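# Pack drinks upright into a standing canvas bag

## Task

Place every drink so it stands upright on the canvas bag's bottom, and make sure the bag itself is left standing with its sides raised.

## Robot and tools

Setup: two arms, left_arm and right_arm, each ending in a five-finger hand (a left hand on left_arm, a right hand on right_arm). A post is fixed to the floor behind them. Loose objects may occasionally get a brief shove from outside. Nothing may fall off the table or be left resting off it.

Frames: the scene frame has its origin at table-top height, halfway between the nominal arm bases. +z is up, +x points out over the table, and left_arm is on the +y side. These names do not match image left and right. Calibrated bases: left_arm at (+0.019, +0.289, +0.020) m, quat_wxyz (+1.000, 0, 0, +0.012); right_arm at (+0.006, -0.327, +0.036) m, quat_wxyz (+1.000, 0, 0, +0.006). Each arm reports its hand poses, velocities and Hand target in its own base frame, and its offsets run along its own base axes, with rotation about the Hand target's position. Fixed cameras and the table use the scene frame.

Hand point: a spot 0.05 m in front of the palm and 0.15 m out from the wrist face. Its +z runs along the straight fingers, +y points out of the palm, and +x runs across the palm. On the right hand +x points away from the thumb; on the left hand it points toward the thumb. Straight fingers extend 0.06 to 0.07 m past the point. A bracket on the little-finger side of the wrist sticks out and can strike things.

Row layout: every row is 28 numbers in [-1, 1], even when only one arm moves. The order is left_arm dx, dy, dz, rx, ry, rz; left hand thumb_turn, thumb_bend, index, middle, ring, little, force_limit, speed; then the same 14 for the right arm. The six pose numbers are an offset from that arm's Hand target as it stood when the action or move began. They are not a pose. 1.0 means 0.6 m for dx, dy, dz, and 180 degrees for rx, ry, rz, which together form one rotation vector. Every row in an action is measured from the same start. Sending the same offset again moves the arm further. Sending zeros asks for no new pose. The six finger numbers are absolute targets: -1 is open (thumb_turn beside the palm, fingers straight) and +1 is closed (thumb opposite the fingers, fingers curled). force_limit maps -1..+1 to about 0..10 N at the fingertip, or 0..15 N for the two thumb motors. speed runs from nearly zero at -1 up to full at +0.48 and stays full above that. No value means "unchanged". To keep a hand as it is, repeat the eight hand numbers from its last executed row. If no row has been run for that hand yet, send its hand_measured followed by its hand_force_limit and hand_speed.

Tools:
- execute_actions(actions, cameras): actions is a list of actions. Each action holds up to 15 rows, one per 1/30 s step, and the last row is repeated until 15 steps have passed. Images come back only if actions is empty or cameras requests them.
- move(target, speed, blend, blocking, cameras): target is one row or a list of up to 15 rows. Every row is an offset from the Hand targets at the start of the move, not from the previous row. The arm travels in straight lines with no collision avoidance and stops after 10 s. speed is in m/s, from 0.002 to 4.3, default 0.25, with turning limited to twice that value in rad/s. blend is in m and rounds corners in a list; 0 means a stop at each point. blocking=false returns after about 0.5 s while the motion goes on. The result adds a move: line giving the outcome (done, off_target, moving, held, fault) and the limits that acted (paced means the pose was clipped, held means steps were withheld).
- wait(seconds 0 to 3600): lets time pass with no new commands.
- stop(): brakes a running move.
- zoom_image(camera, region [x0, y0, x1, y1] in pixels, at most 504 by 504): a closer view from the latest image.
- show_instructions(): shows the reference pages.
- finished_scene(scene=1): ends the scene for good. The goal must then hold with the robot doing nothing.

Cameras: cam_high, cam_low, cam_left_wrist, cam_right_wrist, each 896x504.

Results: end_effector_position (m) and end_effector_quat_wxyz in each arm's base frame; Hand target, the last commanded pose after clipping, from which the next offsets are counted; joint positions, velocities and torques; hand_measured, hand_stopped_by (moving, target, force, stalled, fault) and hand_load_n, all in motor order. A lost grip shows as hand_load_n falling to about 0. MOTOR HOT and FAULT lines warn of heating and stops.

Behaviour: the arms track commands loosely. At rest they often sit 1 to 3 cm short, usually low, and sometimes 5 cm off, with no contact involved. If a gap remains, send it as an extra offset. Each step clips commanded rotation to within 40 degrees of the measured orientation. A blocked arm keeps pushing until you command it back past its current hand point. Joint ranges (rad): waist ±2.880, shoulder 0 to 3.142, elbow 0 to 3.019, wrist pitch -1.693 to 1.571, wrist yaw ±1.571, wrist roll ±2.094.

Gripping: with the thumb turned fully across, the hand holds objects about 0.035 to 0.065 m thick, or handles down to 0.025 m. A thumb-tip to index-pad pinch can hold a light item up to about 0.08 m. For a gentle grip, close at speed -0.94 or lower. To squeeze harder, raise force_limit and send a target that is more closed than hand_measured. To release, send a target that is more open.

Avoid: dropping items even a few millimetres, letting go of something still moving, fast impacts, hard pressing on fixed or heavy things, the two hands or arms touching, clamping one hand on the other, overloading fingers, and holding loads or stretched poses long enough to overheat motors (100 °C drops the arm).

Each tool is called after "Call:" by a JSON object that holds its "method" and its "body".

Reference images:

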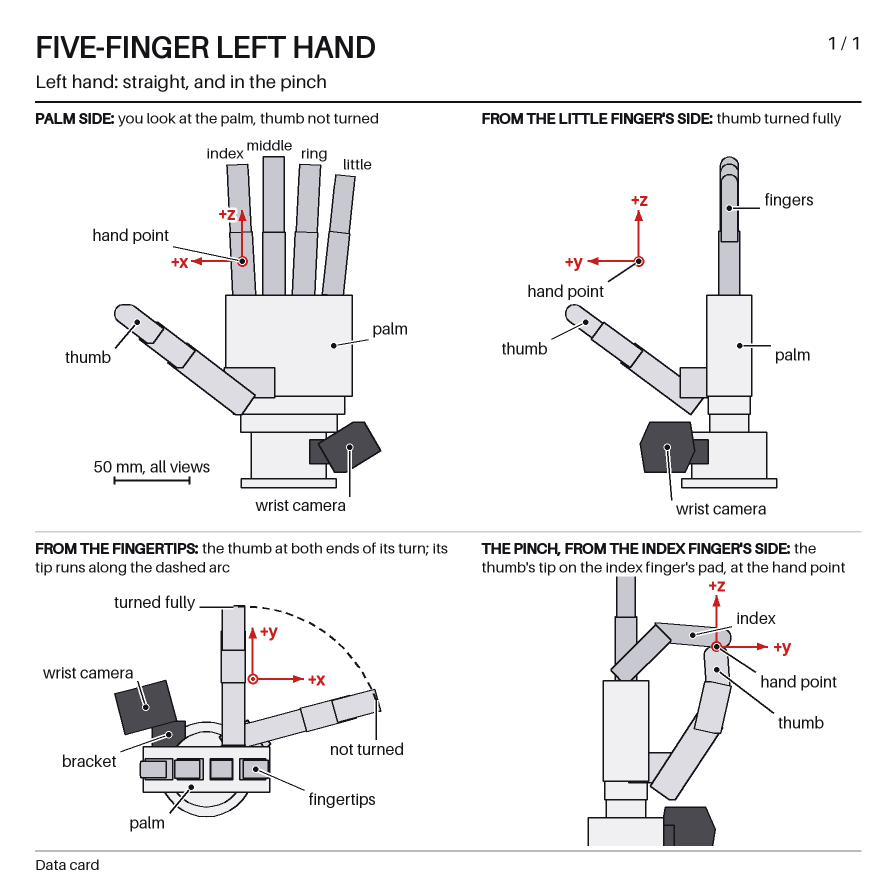

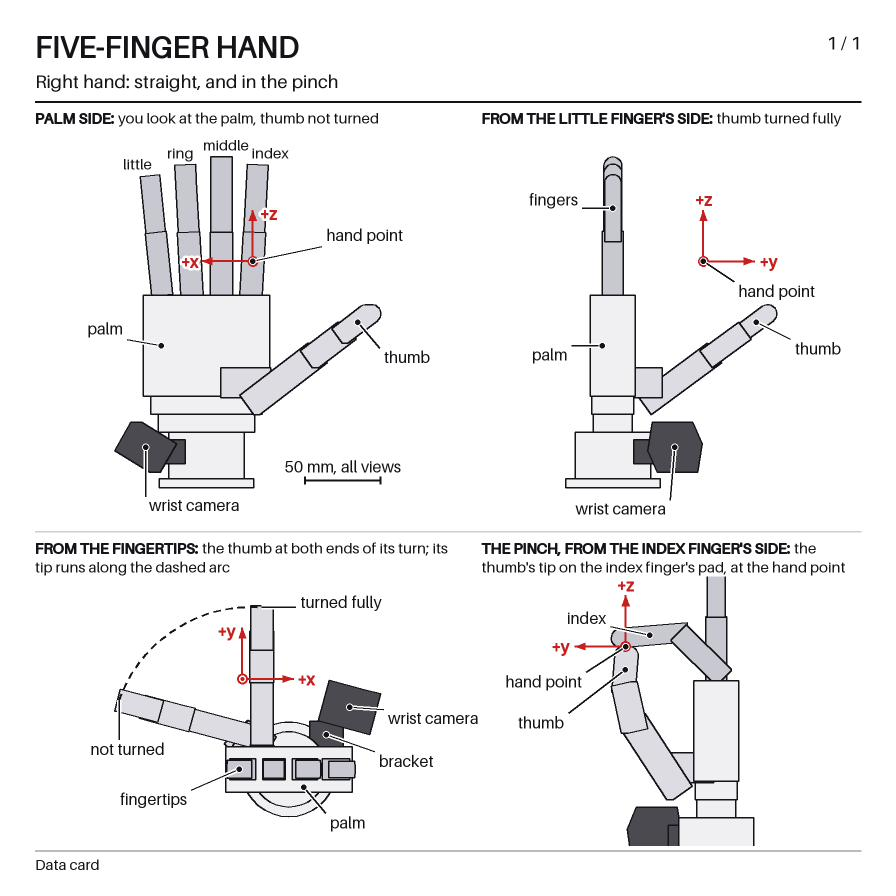

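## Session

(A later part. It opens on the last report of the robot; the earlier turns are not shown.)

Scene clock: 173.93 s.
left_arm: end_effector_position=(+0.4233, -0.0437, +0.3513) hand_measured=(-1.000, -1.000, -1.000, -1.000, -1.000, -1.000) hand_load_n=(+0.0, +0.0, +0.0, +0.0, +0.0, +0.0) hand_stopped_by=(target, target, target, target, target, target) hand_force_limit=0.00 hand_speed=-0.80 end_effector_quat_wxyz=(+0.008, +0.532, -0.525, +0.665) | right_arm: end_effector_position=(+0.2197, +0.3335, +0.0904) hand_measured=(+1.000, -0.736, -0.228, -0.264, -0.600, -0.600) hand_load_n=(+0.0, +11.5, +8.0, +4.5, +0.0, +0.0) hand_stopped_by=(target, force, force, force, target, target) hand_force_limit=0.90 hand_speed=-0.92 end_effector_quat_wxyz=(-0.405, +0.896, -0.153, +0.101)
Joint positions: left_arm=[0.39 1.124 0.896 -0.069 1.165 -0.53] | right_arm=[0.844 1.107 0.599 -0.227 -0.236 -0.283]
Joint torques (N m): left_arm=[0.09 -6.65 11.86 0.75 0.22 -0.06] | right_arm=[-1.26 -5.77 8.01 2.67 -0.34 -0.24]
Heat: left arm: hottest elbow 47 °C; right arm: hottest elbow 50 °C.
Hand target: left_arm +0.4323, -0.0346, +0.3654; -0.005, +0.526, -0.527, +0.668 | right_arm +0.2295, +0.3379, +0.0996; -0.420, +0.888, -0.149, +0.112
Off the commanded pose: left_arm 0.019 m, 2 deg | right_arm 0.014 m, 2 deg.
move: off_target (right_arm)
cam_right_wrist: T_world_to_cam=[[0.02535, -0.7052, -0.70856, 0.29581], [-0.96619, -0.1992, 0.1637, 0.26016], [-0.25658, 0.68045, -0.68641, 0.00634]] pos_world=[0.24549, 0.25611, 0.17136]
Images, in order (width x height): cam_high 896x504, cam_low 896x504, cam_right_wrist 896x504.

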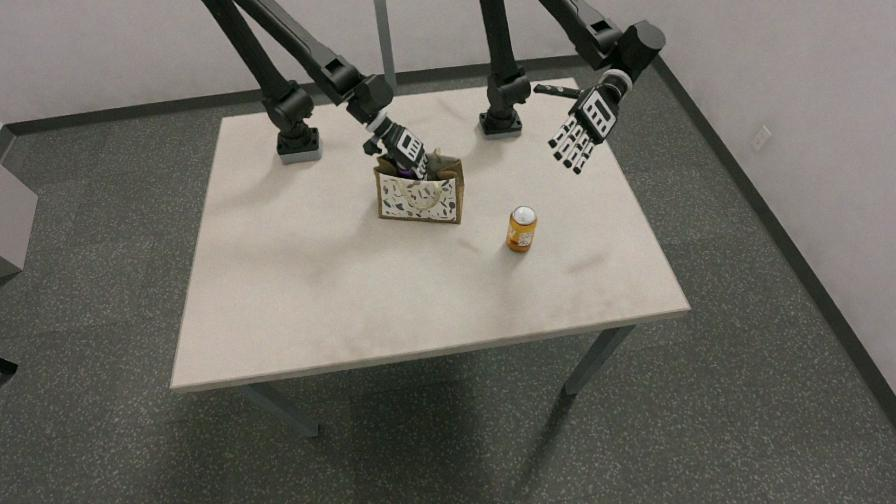

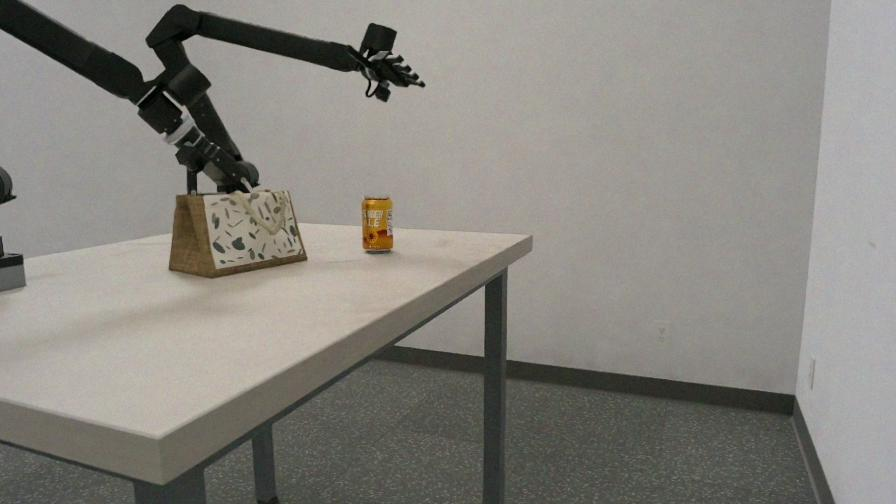

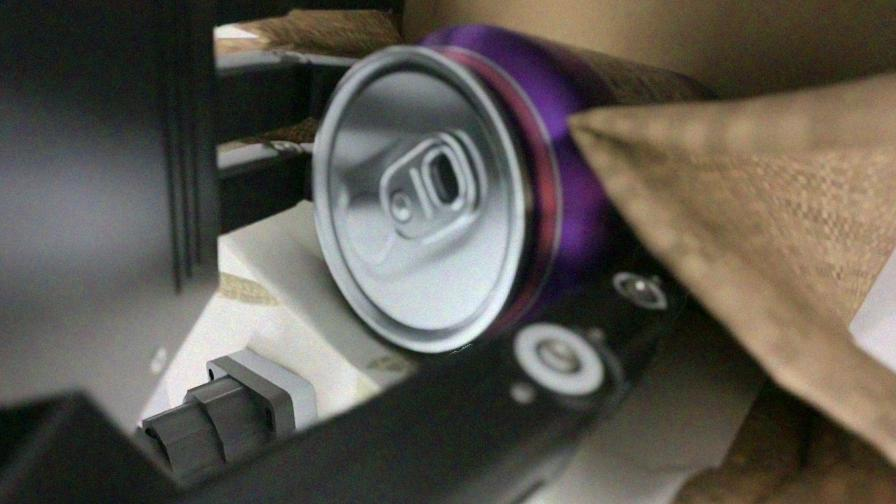

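Call:
{"method": "move", "body": {"target": [0,0,0,0,0,0,-1,-1,-1,-1,-1,-1,0,-0.8, 0,0,-0.015,0,0.0,0,1,0.3,0.2,0.2,-0.6,-0.6,0.9,-0.92], "speed": 0.03, "cameras": ["cam_high","cam_low"]}}

Call:
{"method": "zoom_image", "body": {"camera": "cam_high", "region": [340, 90, 490, 240]}}

Scene clock: 174.93 s.
left_arm: end_effector_position=(+0.4233, -0.0437, +0.3513) hand_measured=(-1.000, -1.000, -1.000, -1.000, -1.000, -1.000) hand_load_n=(+0.0, +0.0, +0.0, +0.0, +0.0, +0.0) hand_stopped_by=(target, target, target, target, target, target) hand_force_limit=0.00 hand_speed=-0.80 end_effector_quat_wxyz=(+0.008, +0.532, -0.525, +0.665) | right_arm: end_effector_position=(+0.2211, +0.3349, +0.0847) hand_measured=(+1.000, -0.736, -0.228, -0.264, -0.600, -0.600) hand_load_n=(+0.0, +11.5, +8.0, +4.5, +0.0, +0.0) hand_stopped_by=(target, force, force, force, target, target) hand_force_limit=0.90 hand_speed=-0.92 end_effector_quat_wxyz=(-0.408, +0.894, -0.152, +0.103)
Joint positions: left_arm=[0.39 1.124 0.896 -0.069 1.165 -0.53] | right_arm=[0.843 1.12 0.587 -0.193 -0.237 -0.283]
Joint torques (N m): left_arm=[0.03 -6.71 11.89 0.76 0.23 -0.06] | right_arm=[-1.14 -5.54 7.65 2.66 -0.31 -0.24]
Heat: left arm: hottest elbow 47 °C; right arm: hottest elbow 50 °C.
Hand target: left_arm +0.4323, -0.0346, +0.3654; -0.005, +0.526, -0.527, +0.668 | right_arm +0.2297, +0.3380, +0.0908; -0.420, +0.888, -0.149, +0.112
Off the commanded pose: left_arm 0.019 m, 2 deg | right_arm 0.011 m, 2 deg.
move: off_target (right_arm)

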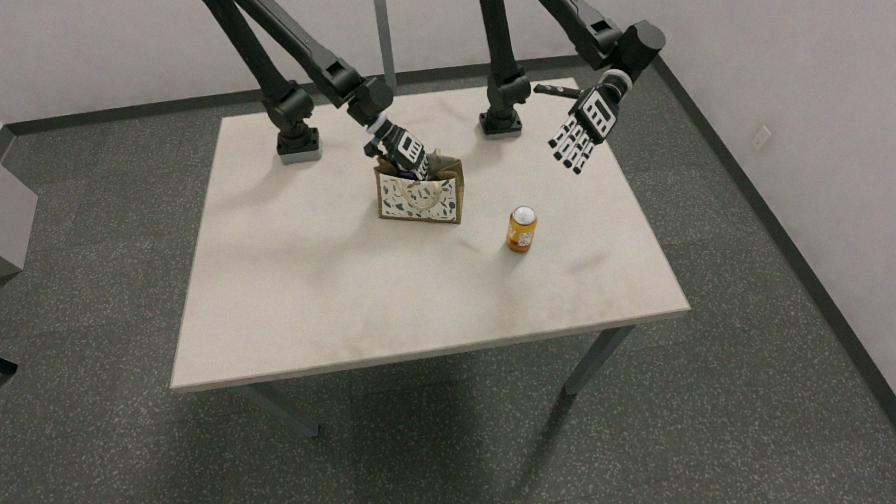

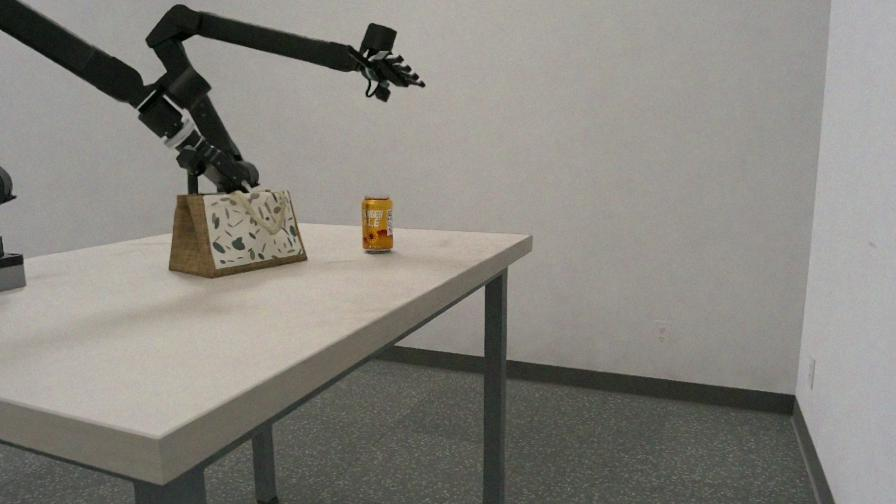

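Scaled by 3.360 from the camera's image (finer frame: 1280x720).

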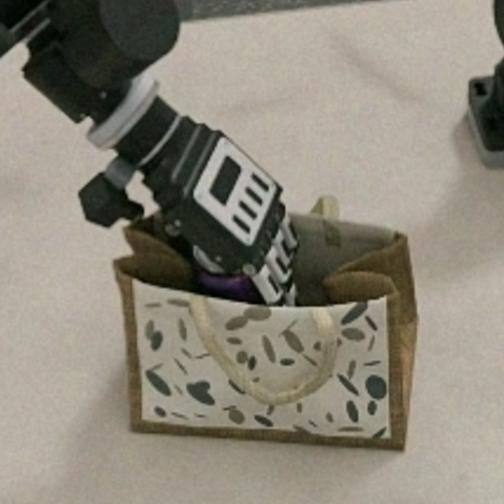

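Call:
{"method": "move", "body": {"target": [0,0,0,0,0,0,-1,-1,-1,-1,-1,-1,0,-0.8, 0,0,-0.008,0,0.0,0,1,0.3,0.2,0.2,-0.6,-0.6,0.9,-0.92], "speed": 0.03, "cameras": ["cam_right_wrist","cam_low"]}}

Scene clock: 176.17 s.
left_arm: end_effector_position=(+0.4233, -0.0437, +0.3513) hand_measured=(-1.000, -1.000, -1.000, -1.000, -1.000, -1.000) hand_load_n=(+0.0, +0.0, +0.0, +0.0, +0.0, +0.0) hand_stopped_by=(target, target, target, target, target, target) hand_force_limit=0.00 hand_speed=-0.80 end_effector_quat_wxyz=(+0.008, +0.532, -0.525, +0.665) | right_arm: end_effector_position=(+0.2226, +0.3369, +0.0843) hand_measured=(+1.000, -0.736, -0.228, -0.264, -0.600, -0.600) hand_load_n=(+0.0, +11.5, +7.5, +4.5, +0.0, +0.0) hand_stopped_by=(target, force, force, force, target, target) hand_force_limit=0.90 hand_speed=-0.92 end_effector_quat_wxyz=(-0.413, +0.892, -0.151, +0.105)
Joint positions: left_arm=[0.39 1.124 0.896 -0.069 1.165 -0.53] | right_arm=[0.843 1.124 0.583 -0.174 -0.238 -0.283]
Joint torques (N m): left_arm=[0.09 -6.65 11.88 0.76 0.22 -0.05] | right_arm=[-1.14 -5.25 7.38 2.62 -0.29 -0.24]
Heat: left arm: hottest elbow 47 °C; right arm: hottest elbow 50 °C.
Hand target: left_arm +0.4323, -0.0346, +0.3654; -0.005, +0.526, -0.527, +0.668 | right_arm +0.2296, +0.3380, +0.0859; -0.420, +0.888, -0.149, +0.112
Off the commanded pose: left_arm 0.019 m, 2 deg | right_arm 0.007 m, 1 deg.
move: done
cam_right_wrist: T_world_to_cam=[[0.03464, -0.69394, -0.7192, 0.28873], [-0.96809, -0.202, 0.14828, 0.26735], [-0.24818, 0.69112, -0.6788, -0.0054]] pos_world=[0.24748, 0.2581, 0.16435]
Images, in order (width x height): cam_low 896x504, cam_right_wrist 896x504.

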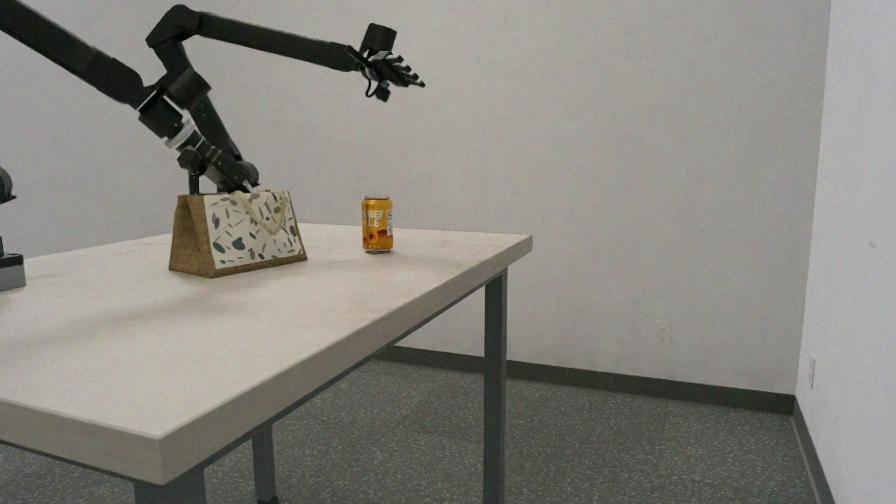

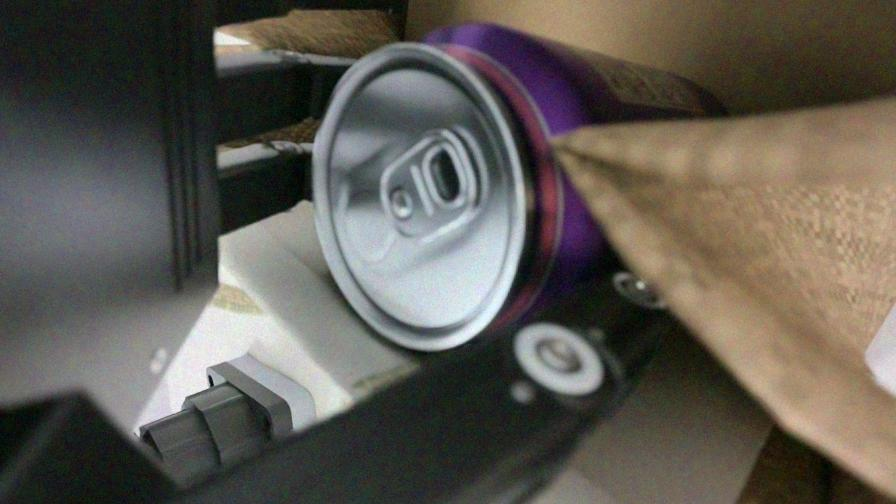

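Call:
{"method": "move", "body": {"target": [[0,0,0,0,0,0,-1,-1,-1,-1,-1,-1,0,-0.8, -0.004,-0.004,0.008,0,0.0,0,1,0.3,0.2,0.2,-0.6,-0.6,0.9,-0.92],[0,0,0,0,0,0,-1,-1,-1,-1,-1,-1,0,-0.8, -0.004,-0.004,0.008,0,0.0,0,1,-0.85,-0.5,-0.5,-0.6,-0.6,0.9,-0.9]], "speed": 0.03, "cameras": ["cam_right_wrist","cam_high"]}}

Call:
{"method": "zoom_image", "body": {"camera": "cam_high", "region": [340, 90, 490, 240]}}

Scene clock: 178.63 s.
left_arm: end_effector_position=(+0.4233, -0.0437, +0.3513) hand_measured=(-1.000, -1.000, -1.000, -1.000, -1.000, -1.000) hand_load_n=(-0.5, +0.0, +0.0, +0.0, +0.0, +0.0) hand_stopped_by=(target, target, target, target, target, target) hand_force_limit=0.00 hand_speed=-0.80 end_effector_quat_wxyz=(+0.008, +0.532, -0.525, +0.665) | right_arm: end_effector_position=(+0.2227, +0.3370, +0.0861) hand_measured=(+1.000, -0.850, -0.500, -0.500, -0.600, -0.600) hand_load_n=(+0.0, +0.0, +0.0, +0.0, +0.0, +0.0) hand_stopped_by=(target, target, target, target, target, target) hand_force_limit=0.90 hand_speed=-0.90 end_effector_quat_wxyz=(-0.415, +0.891, -0.151, +0.106)
Joint positions: left_arm=[0.39 1.124 0.896 -0.069 1.165 -0.53] | right_arm=[0.843 1.119 0.583 -0.174 -0.238 -0.283]
Joint torques (N m): left_arm=[0.03 -6.71 11.89 0.76 0.22 -0.06] | right_arm=[-1.14 -6.18 7.42 1.78 -0.26 -0.23]
Heat: left arm: hottest elbow 47 °C; right arm: hottest elbow 50 °C.
Hand target: left_arm +0.4323, -0.0346, +0.3654; -0.005, +0.526, -0.527, +0.668 | right_arm +0.2272, +0.3356, +0.0907; -0.420, +0.888, -0.149, +0.112
Off the commanded pose: left_arm 0.019 m, 2 deg | right_arm 0.007 m, 1 deg.
move: done
cam_right_wrist: T_world_to_cam=[[0.03689, -0.69136, -0.72157, 0.28899], [-0.96844, -0.20284, 0.14484, 0.26777], [-0.2465, 0.69346, -0.67702, -0.00561]] pos_world=[0.24727, 0.258, 0.16595]
Images, in order (width x height): cam_high 896x504, cam_right_wrist 896x504.

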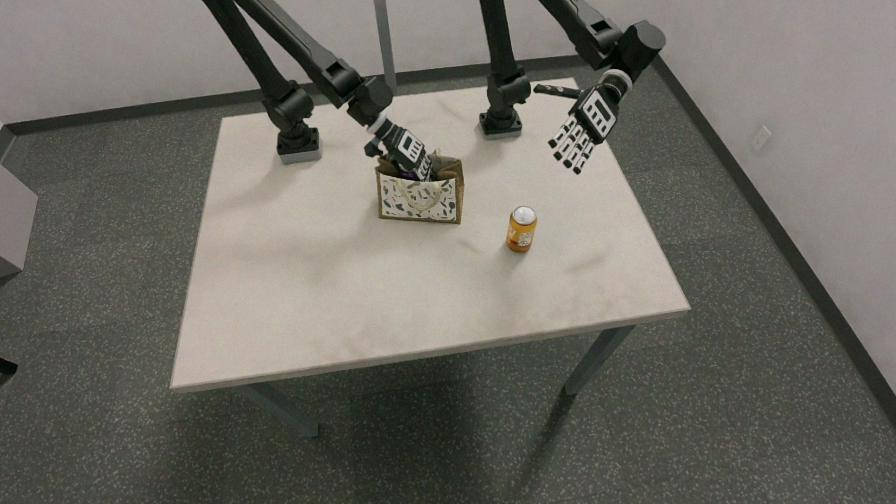

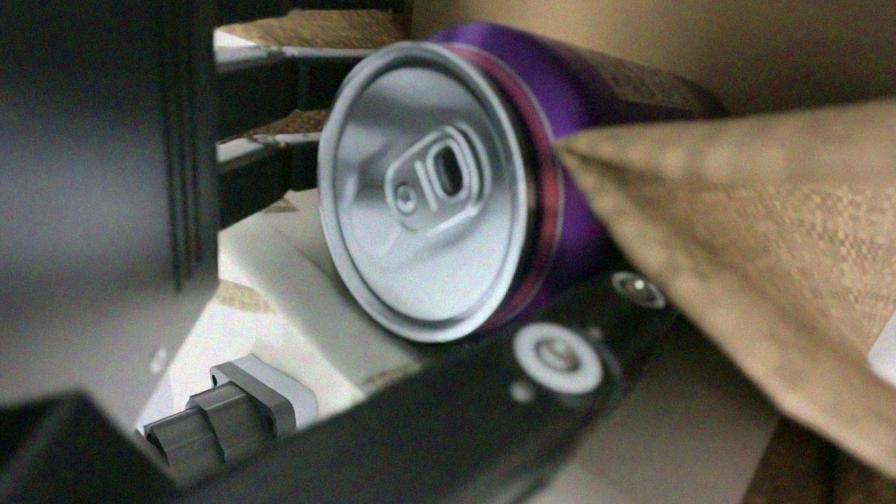

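Scaled by 3.360 from the camera's image (finer frame: 1280x720).

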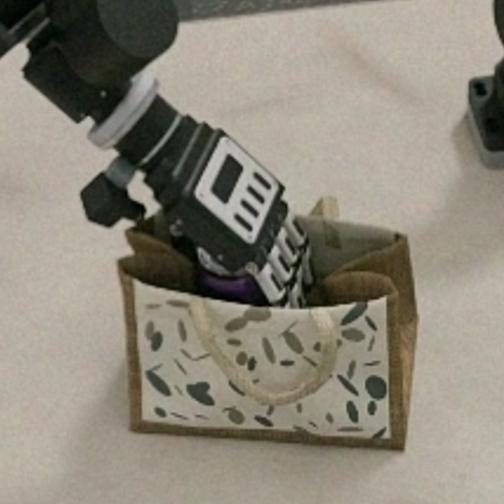

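Call:
{"method": "move", "body": {"target": [[0,0,0,0,0,0,-1,-1,-1,-1,-1,-1,0,-0.8, 0,0,0,0,0.0,0,1,-0.97,-0.52,-0.52,-0.6,-0.6,0.9,-0.9],[0,0,0,0,0,0,-1,-1,-1,-1,-1,-1,0,-0.8, 0.01,0.003,0.06,0,0.0,0,1,-0.97,-0.52,-0.52,-0.6,-0.6,0.9,-0.9]], "speed": 0.05, "cameras": ["cam_right_wrist","cam_high"]}}

Call:
{"method": "zoom_image", "body": {"camera": "cam_high", "region": [340, 90, 490, 240]}}

Scene clock: 181.87 s.
left_arm: end_effector_position=(+0.4233, -0.0437, +0.3513) hand_measured=(-1.000, -1.000, -1.000, -1.000, -1.000, -1.000) hand_load_n=(-0.5, +0.0, +0.0, +0.0, +0.0, +0.0) hand_stopped_by=(target, target, target, target, target, target) hand_force_limit=0.00 hand_speed=-0.80 end_effector_quat_wxyz=(+0.008, +0.532, -0.525, +0.665) | right_arm: end_effector_position=(+0.2173, +0.3274, +0.1014) hand_measured=(+1.000, -0.970, -0.520, -0.520, -0.600, -0.600) hand_load_n=(+0.0, +0.0, +0.0, +0.0, +0.0, +0.0) hand_stopped_by=(target, target, target, target, target, target) hand_force_limit=0.90 hand_speed=-0.90 end_effector_quat_wxyz=(-0.403, +0.897, -0.155, +0.097)
Joint positions: left_arm=[0.39 1.124 0.896 -0.069 1.165 -0.53] | right_arm=[0.834 1.072 0.612 -0.283 -0.245 -0.285]
Joint torques (N m): left_arm=[-0.03 -6.65 11.89 0.76 0.22 -0.06] | right_arm=[-1.2 -5.66 11.07 1.21 -0.27 -0.26]
Heat: left arm: hottest elbow 47 °C; right arm: hottest elbow 50 °C.
Hand target: left_arm +0.4323, -0.0346, +0.3654; -0.005, +0.526, -0.527, +0.668 | right_arm +0.2332, +0.3373, +0.1266; -0.420, +0.888, -0.149, +0.112
Off the commanded pose: left_arm 0.019 m, 2 deg | right_arm 0.032 m, 3 deg.
move: off_target (right_arm)
cam_right_wrist: T_world_to_cam=[[0.01822, -0.70749, -0.70649, 0.30142], [-0.96501, -0.1973, 0.17269, 0.25301], [-0.26157, 0.67863, -0.68633, 0.01924]] pos_world=[0.24369, 0.25012, 0.18246]
Images, in order (width x height): cam_high 896x504, cam_right_wrist 896x504.

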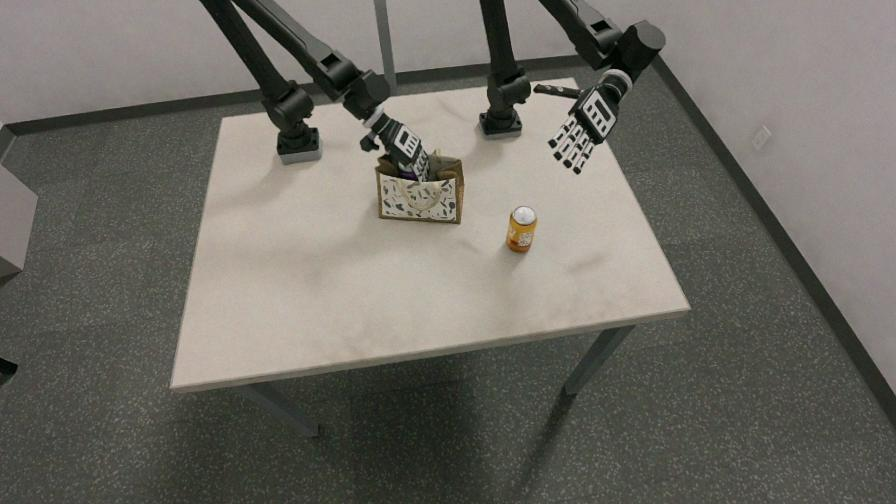

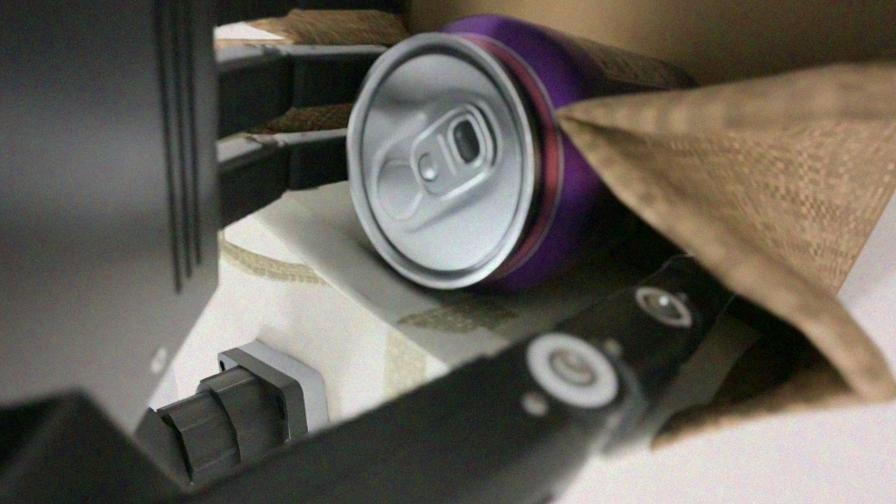

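Scaled by 3.360 from the camera's image (finer frame: 1280x720).

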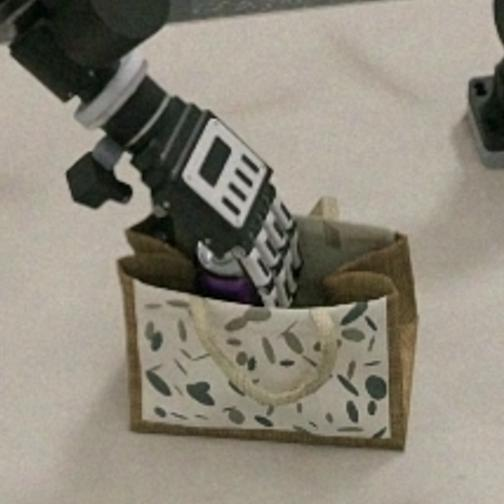

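Call:
{"method": "move", "body": {"target": [0,0,0,0,0,0,-1,-1,-1,-1,-1,-1,0,-0.8, 0.012,0.012,0.06,0,0.0,0,1,-0.97,-0.52,-0.52,-0.6,-0.6,0.9,-0.9], "speed": 0.05, "cameras": ["cam_right_wrist","cam_high"]}}

Call:
{"method": "zoom_image", "body": {"camera": "cam_high", "region": [340, 90, 490, 240]}}

Scene clock: 183.37 s.
left_arm: end_effector_position=(+0.4233, -0.0437, +0.3513) hand_measured=(-1.000, -1.000, -1.000, -1.000, -1.000, -1.000) hand_load_n=(-0.5, +0.0, +0.0, +0.0, +0.0, +0.0) hand_stopped_by=(target, target, target, target, target, target) hand_force_limit=0.00 hand_speed=-0.80 end_effector_quat_wxyz=(+0.008, +0.532, -0.525, +0.665) | right_arm: end_effector_position=(+0.2248, +0.3355, +0.1345) hand_measured=(+1.000, -0.970, -0.520, -0.520, -0.600, -0.600) hand_load_n=(+0.0, +0.0, +0.0, +0.0, +0.0, +0.0) hand_stopped_by=(target, target, target, target, target, target) hand_force_limit=0.90 hand_speed=-0.90 end_effector_quat_wxyz=(-0.401, +0.898, -0.156, +0.096)
Joint positions: left_arm=[0.39 1.124 0.896 -0.069 1.165 -0.53] | right_arm=[0.833 1.063 0.702 -0.387 -0.247 -0.286]
Joint torques (N m): left_arm=[0.09 -6.65 11.88 0.76 0.22 -0.06] | right_arm=[-1.32 -6.12 11.58 1.25 -0.27 -0.27]
Heat: left arm: hottest elbow 47 °C; right arm: hottest elbow 50 °C.
Hand target: left_arm +0.4323, -0.0346, +0.3654; -0.005, +0.526, -0.527, +0.668 | right_arm +0.2403, +0.3446, +0.1627; -0.420, +0.888, -0.149, +0.112
Off the commanded pose: left_arm 0.019 m, 2 deg | right_arm 0.033 m, 3 deg.
move: off_target (right_arm)
cam_right_wrist: T_world_to_cam=[[0.01639, -0.7097, -0.70431, 0.33124], [-0.96437, -0.19725, 0.17633, 0.2555], [-0.26407, 0.67632, -0.68764, 0.03987]] pos_world=[0.2515, 0.25852, 0.21566]
Images, in order (width x height): cam_high 896x504, cam_right_wrist 896x504.

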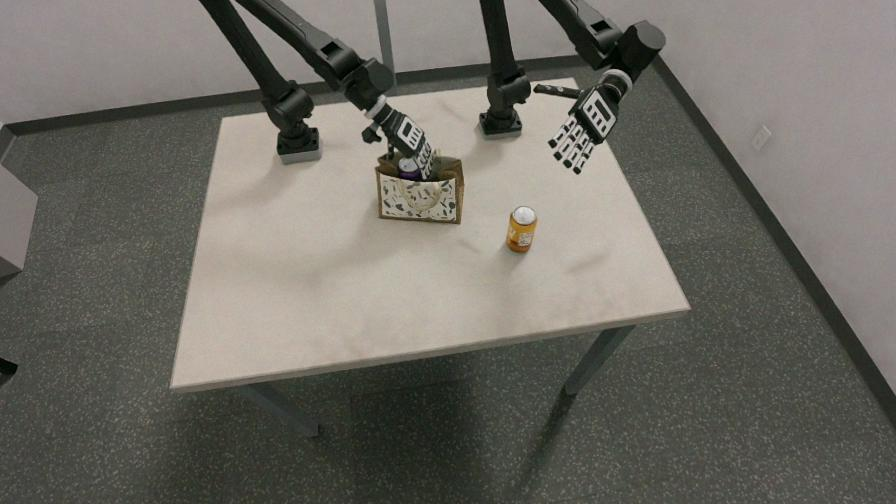

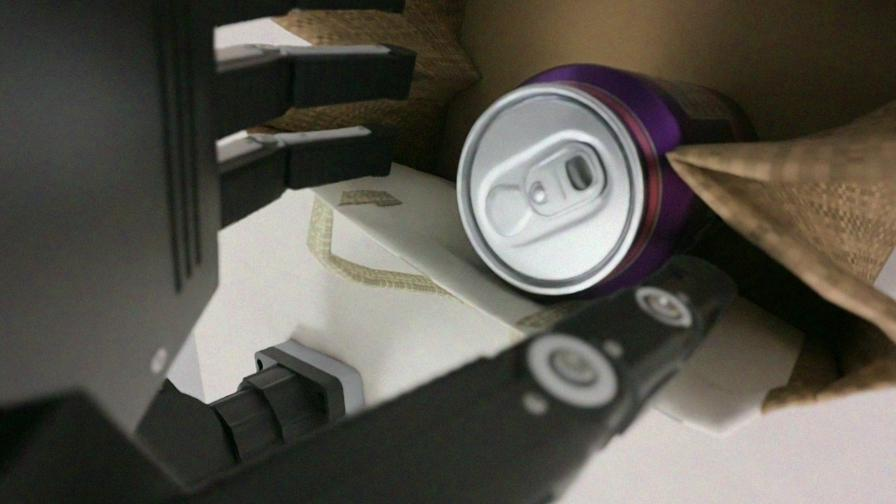

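Scaled by 3.360 from the camera's image (finer frame: 1280x720).

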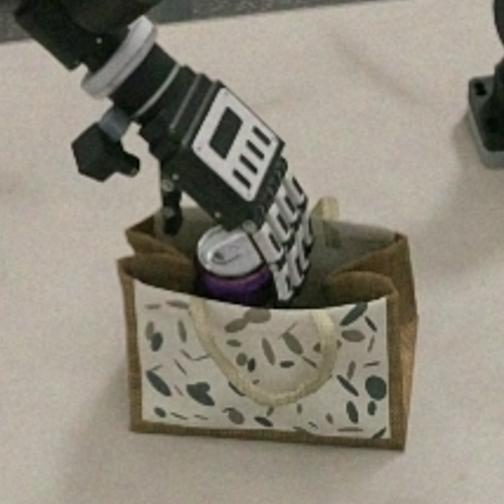

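Call:
{"method": "move", "body": {"target": [[0,0,0,0,0,0,-1,-1,-1,-1,-1,-1,0,-0.8, 0.01,0.0,0.22,0,0.0,0,1,-0.97,-0.52,-0.52,-0.6,-0.6,0.9,-0.9],[0,0,0,0,0,0,-1,-1,-1,-1,-1,-1,0,-0.8, 0.0,-0.45,0.22,0,0.0,0,1,-0.97,-0.52,-0.52,-0.6,-0.6,0.9,-0.9]], "speed": [0.1,0.2], "cameras": ["all"]}}

Call:
{"method": "zoom_image", "body": {"camera": "cam_high", "region": [340, 90, 490, 240]}}

Call:
{"method": "zoom_image", "body": {"camera": "cam_low", "region": [150, 150, 350, 300]}}

Scene clock: 188.30 s.
left_arm: end_effector_position=(+0.4233, -0.0437, +0.3513) hand_measured=(-1.000, -1.000, -1.000, -1.000, -1.000, -1.000) hand_load_n=(+0.0, +0.0, +0.0, +0.0, +0.0, -0.5) hand_stopped_by=(target, target, target, target, target, target) hand_force_limit=0.00 hand_speed=-0.80 end_effector_quat_wxyz=(+0.008, +0.532, -0.525, +0.665) | right_arm: end_effector_position=(+0.2304, +0.0787, +0.2752) hand_measured=(+1.000, -0.970, -0.520, -0.520, -0.600, -0.600) hand_load_n=(+0.0, +0.0, +0.0, +0.0, +0.0, +0.0) hand_stopped_by=(target, target, target, target, target, target) hand_force_limit=0.90 hand_speed=-0.90 end_effector_quat_wxyz=(-0.420, +0.889, -0.159, +0.091)
Joint positions: left_arm=[0.39 1.124 0.896 -0.069 1.165 -0.53] | right_arm=[-0.163 0.841 0.995 -1.455 -0.856 -1.256]
Joint torques (N m): left_arm=[0.03 -6.71 11.89 0.75 0.22 -0.06] | right_arm=[-1.2 -1.79 11.44 0.36 -0.82 -0.25]
Heat: left arm: hottest elbow 47 °C; right arm: hottest elbow 51 °C.
Hand target: left_arm +0.4323, -0.0346, +0.3654; -0.005, +0.526, -0.527, +0.668 | right_arm +0.2403, +0.0746, +0.2947; -0.420, +0.888, -0.149, +0.112
Off the commanded pose: left_arm 0.019 m, 2 deg | right_arm 0.022 m, 3 deg.
move: off_target (right_arm)
cam_left_wrist: T_world_to_cam=[[0.41359, 0.30209, 0.85888, -0.46685], [-0.81895, -0.28876, 0.49593, 0.16995], [0.39783, -0.90849, 0.12797, -0.14253]] pos_world=[0.38897, 0.06062, 0.33493]
cam_right_wrist: T_world_to_cam=[[0.01214, -0.67946, -0.73361, 0.25469], [-0.96376, -0.20347, 0.1725, 0.18677], [-0.26648, 0.70493, -0.65731, 0.30169]] pos_world=[0.2573, -0.00162, 0.35293]

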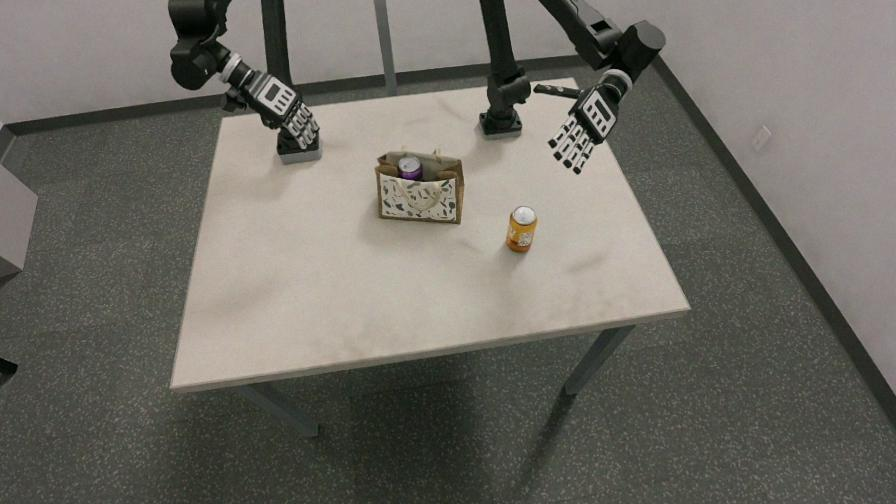

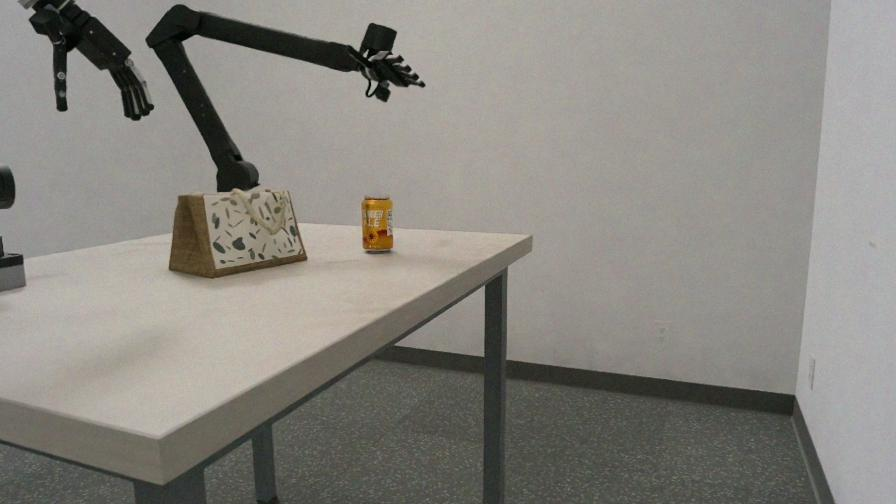

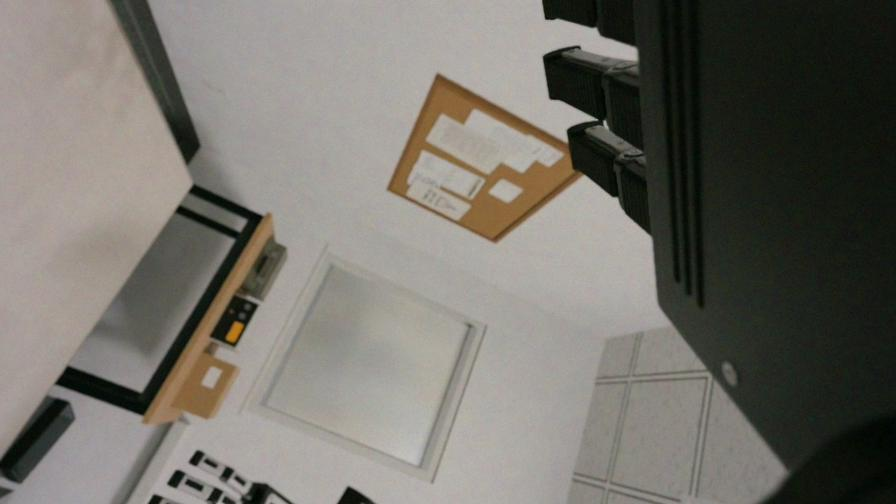

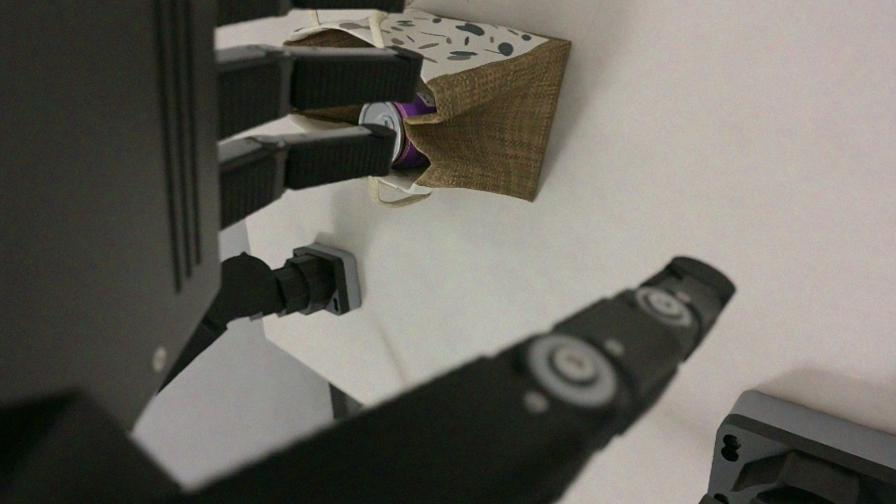

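Scaled by 3.360 from the camera's image (finer frame: 1280x720).

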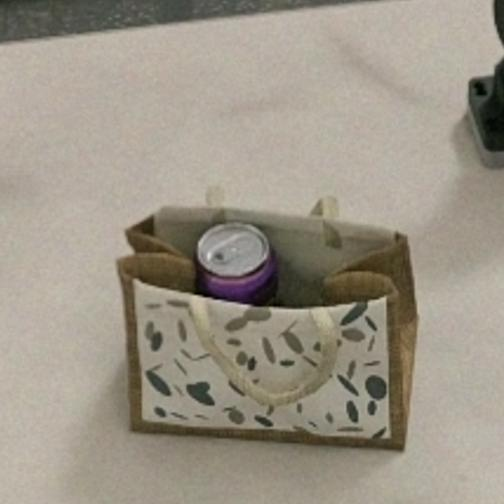

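Scaled by 2.520 from the camera's image (finer frame: 1280x720).

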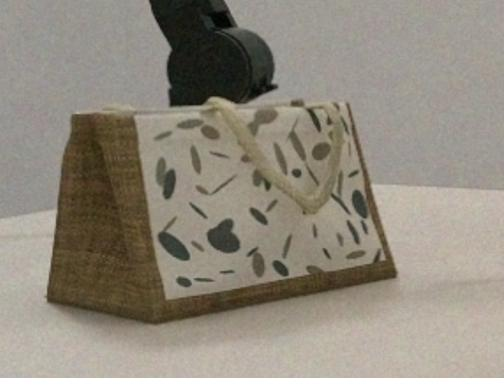

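Call:
{"method": "move", "body": {"target": [-0.023,-0.039,-0.2,0.2763,-0.1803,-0.4192,1,-0.88,-0.6,-0.6,-0.6,-0.6,0.2,-0.5, 0,0,0,0,0,0,1,-0.97,-0.52,-0.52,-0.6,-0.6,0.9,-0.9], "speed": 0.2, "cameras": ["all"]}}

Call:
{"method": "zoom_image", "body": {"camera": "cam_high", "region": [450, 60, 650, 260]}}

Call:
{"method": "zoom_image", "body": {"camera": "cam_low", "region": [300, 50, 500, 270]}}

Scene clock: 201.17 s.
left_arm: end_effector_position=(+0.4117, -0.0552, +0.2336) hand_measured=(+1.000, -0.880, -0.600, -0.600, -0.600, -0.600) hand_load_n=(+0.0, +0.0, +0.0, -0.5, +0.0, +0.0) hand_stopped_by=(target, target, target, target, target, target) hand_force_limit=0.20 hand_speed=-0.50 end_effector_quat_wxyz=(-0.008, +0.091, +0.927, -0.364) | right_arm: end_effector_position=(+0.2304, +0.0787, +0.2752) hand_measured=(+1.000, -0.970, -0.520, -0.520, -0.600, -0.600) hand_load_n=(+0.0, +0.0, +0.0, +0.0, +0.0, +0.0) hand_stopped_by=(target, target, target, target, target, target) hand_force_limit=0.90 hand_speed=-0.90 end_effector_quat_wxyz=(-0.420, +0.889, -0.159, +0.091)
Joint positions: left_arm=[0.061 1.543 1.493 -1.684 0.729 1.89] | right_arm=[-0.163 0.841 0.995 -1.455 -0.856 -1.257]
Joint torques (N m): left_arm=[-2.08 -12.86 10.06 -0.62 0.33 -0.02] | right_arm=[-1.14 -1.73 11.45 0.34 -0.82 -0.27]
Heat: left arm: hottest elbow 48 °C; right arm: hottest elbow 51 °C.
Hand target: left_arm +0.4186, -0.0579, +0.2455; -0.052, +0.125, +0.915, -0.379 | right_arm +0.2403, +0.0746, +0.2947; -0.420, +0.888, -0.149, +0.112
Off the commanded pose: left_arm 0.014 m, 7 deg | right_arm 0.022 m, 3 deg.
joint sent to its limit (left arm) — joint 4 (wrist pitch), lower limit. The joint targets are off in orientation, not in position.
move: off_target (left_arm)
cam_left_wrist: T_world_to_cam=[[-0.42024, -0.62916, 0.65388, -0.01767], [-0.77847, 0.62022, 0.09647, 0.34231], [-0.46624, -0.46849, -0.75043, 0.4519]] pos_world=[0.46975, -0.01172, 0.31765]
cam_right_wrist: T_world_to_cam=[[0.01294, -0.67961, -0.73346, 0.25443], [-0.96375, -0.20396, 0.17199, 0.18704], [-0.26648, 0.70465, -0.65762, 0.30183]] pos_world=[0.2574, -0.00162, 0.35293]

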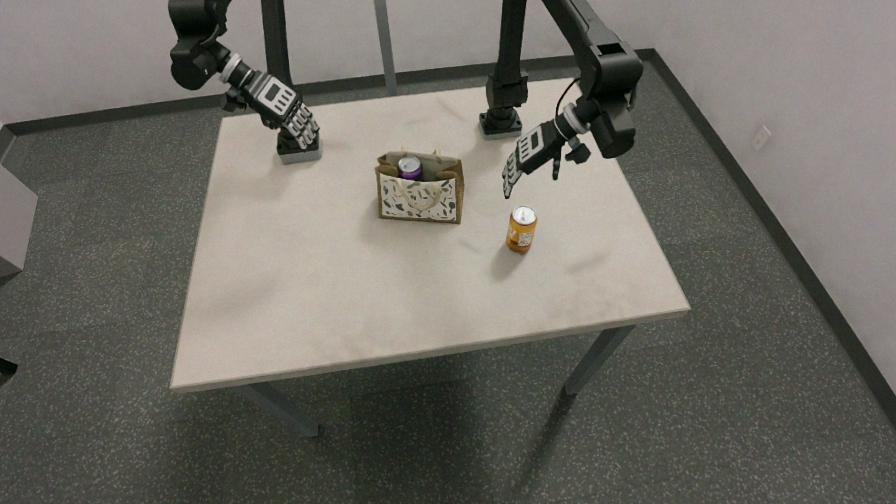

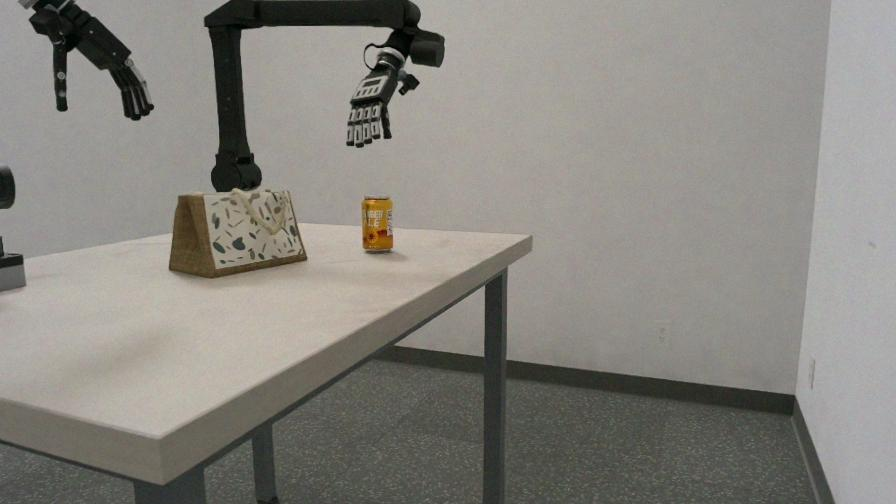

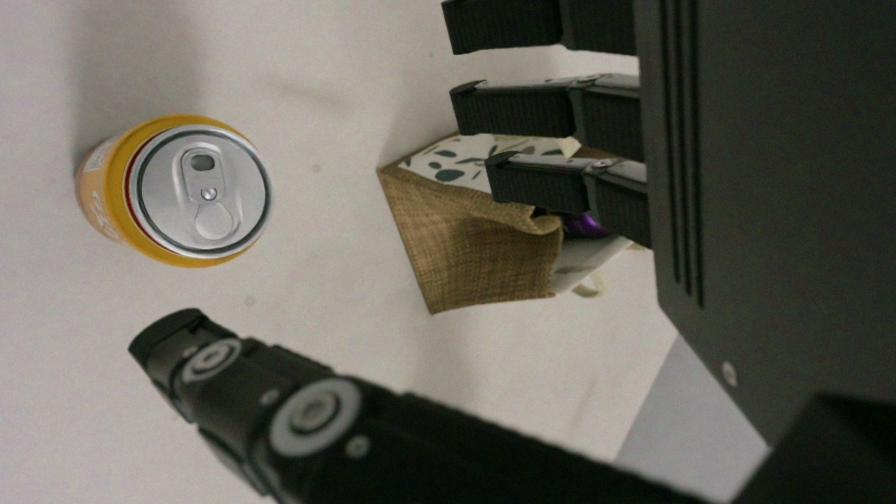

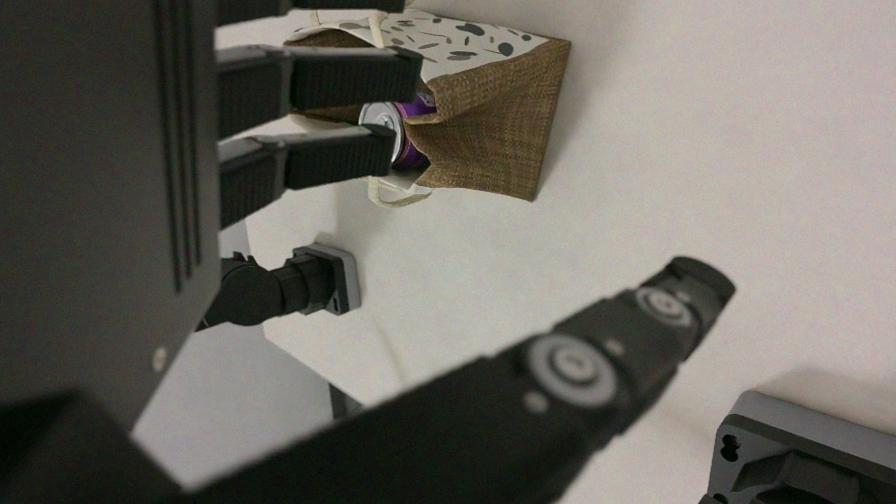

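Scaled by 2.520 from the camera's image (finer frame: 1280x720).

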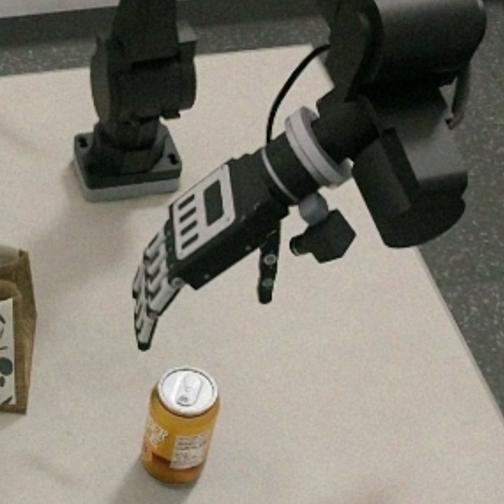

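Scaled by 2.291 from the camera's image (finer frame: 1280x720).

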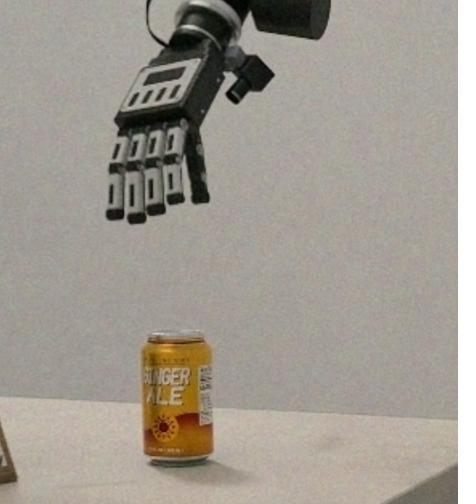

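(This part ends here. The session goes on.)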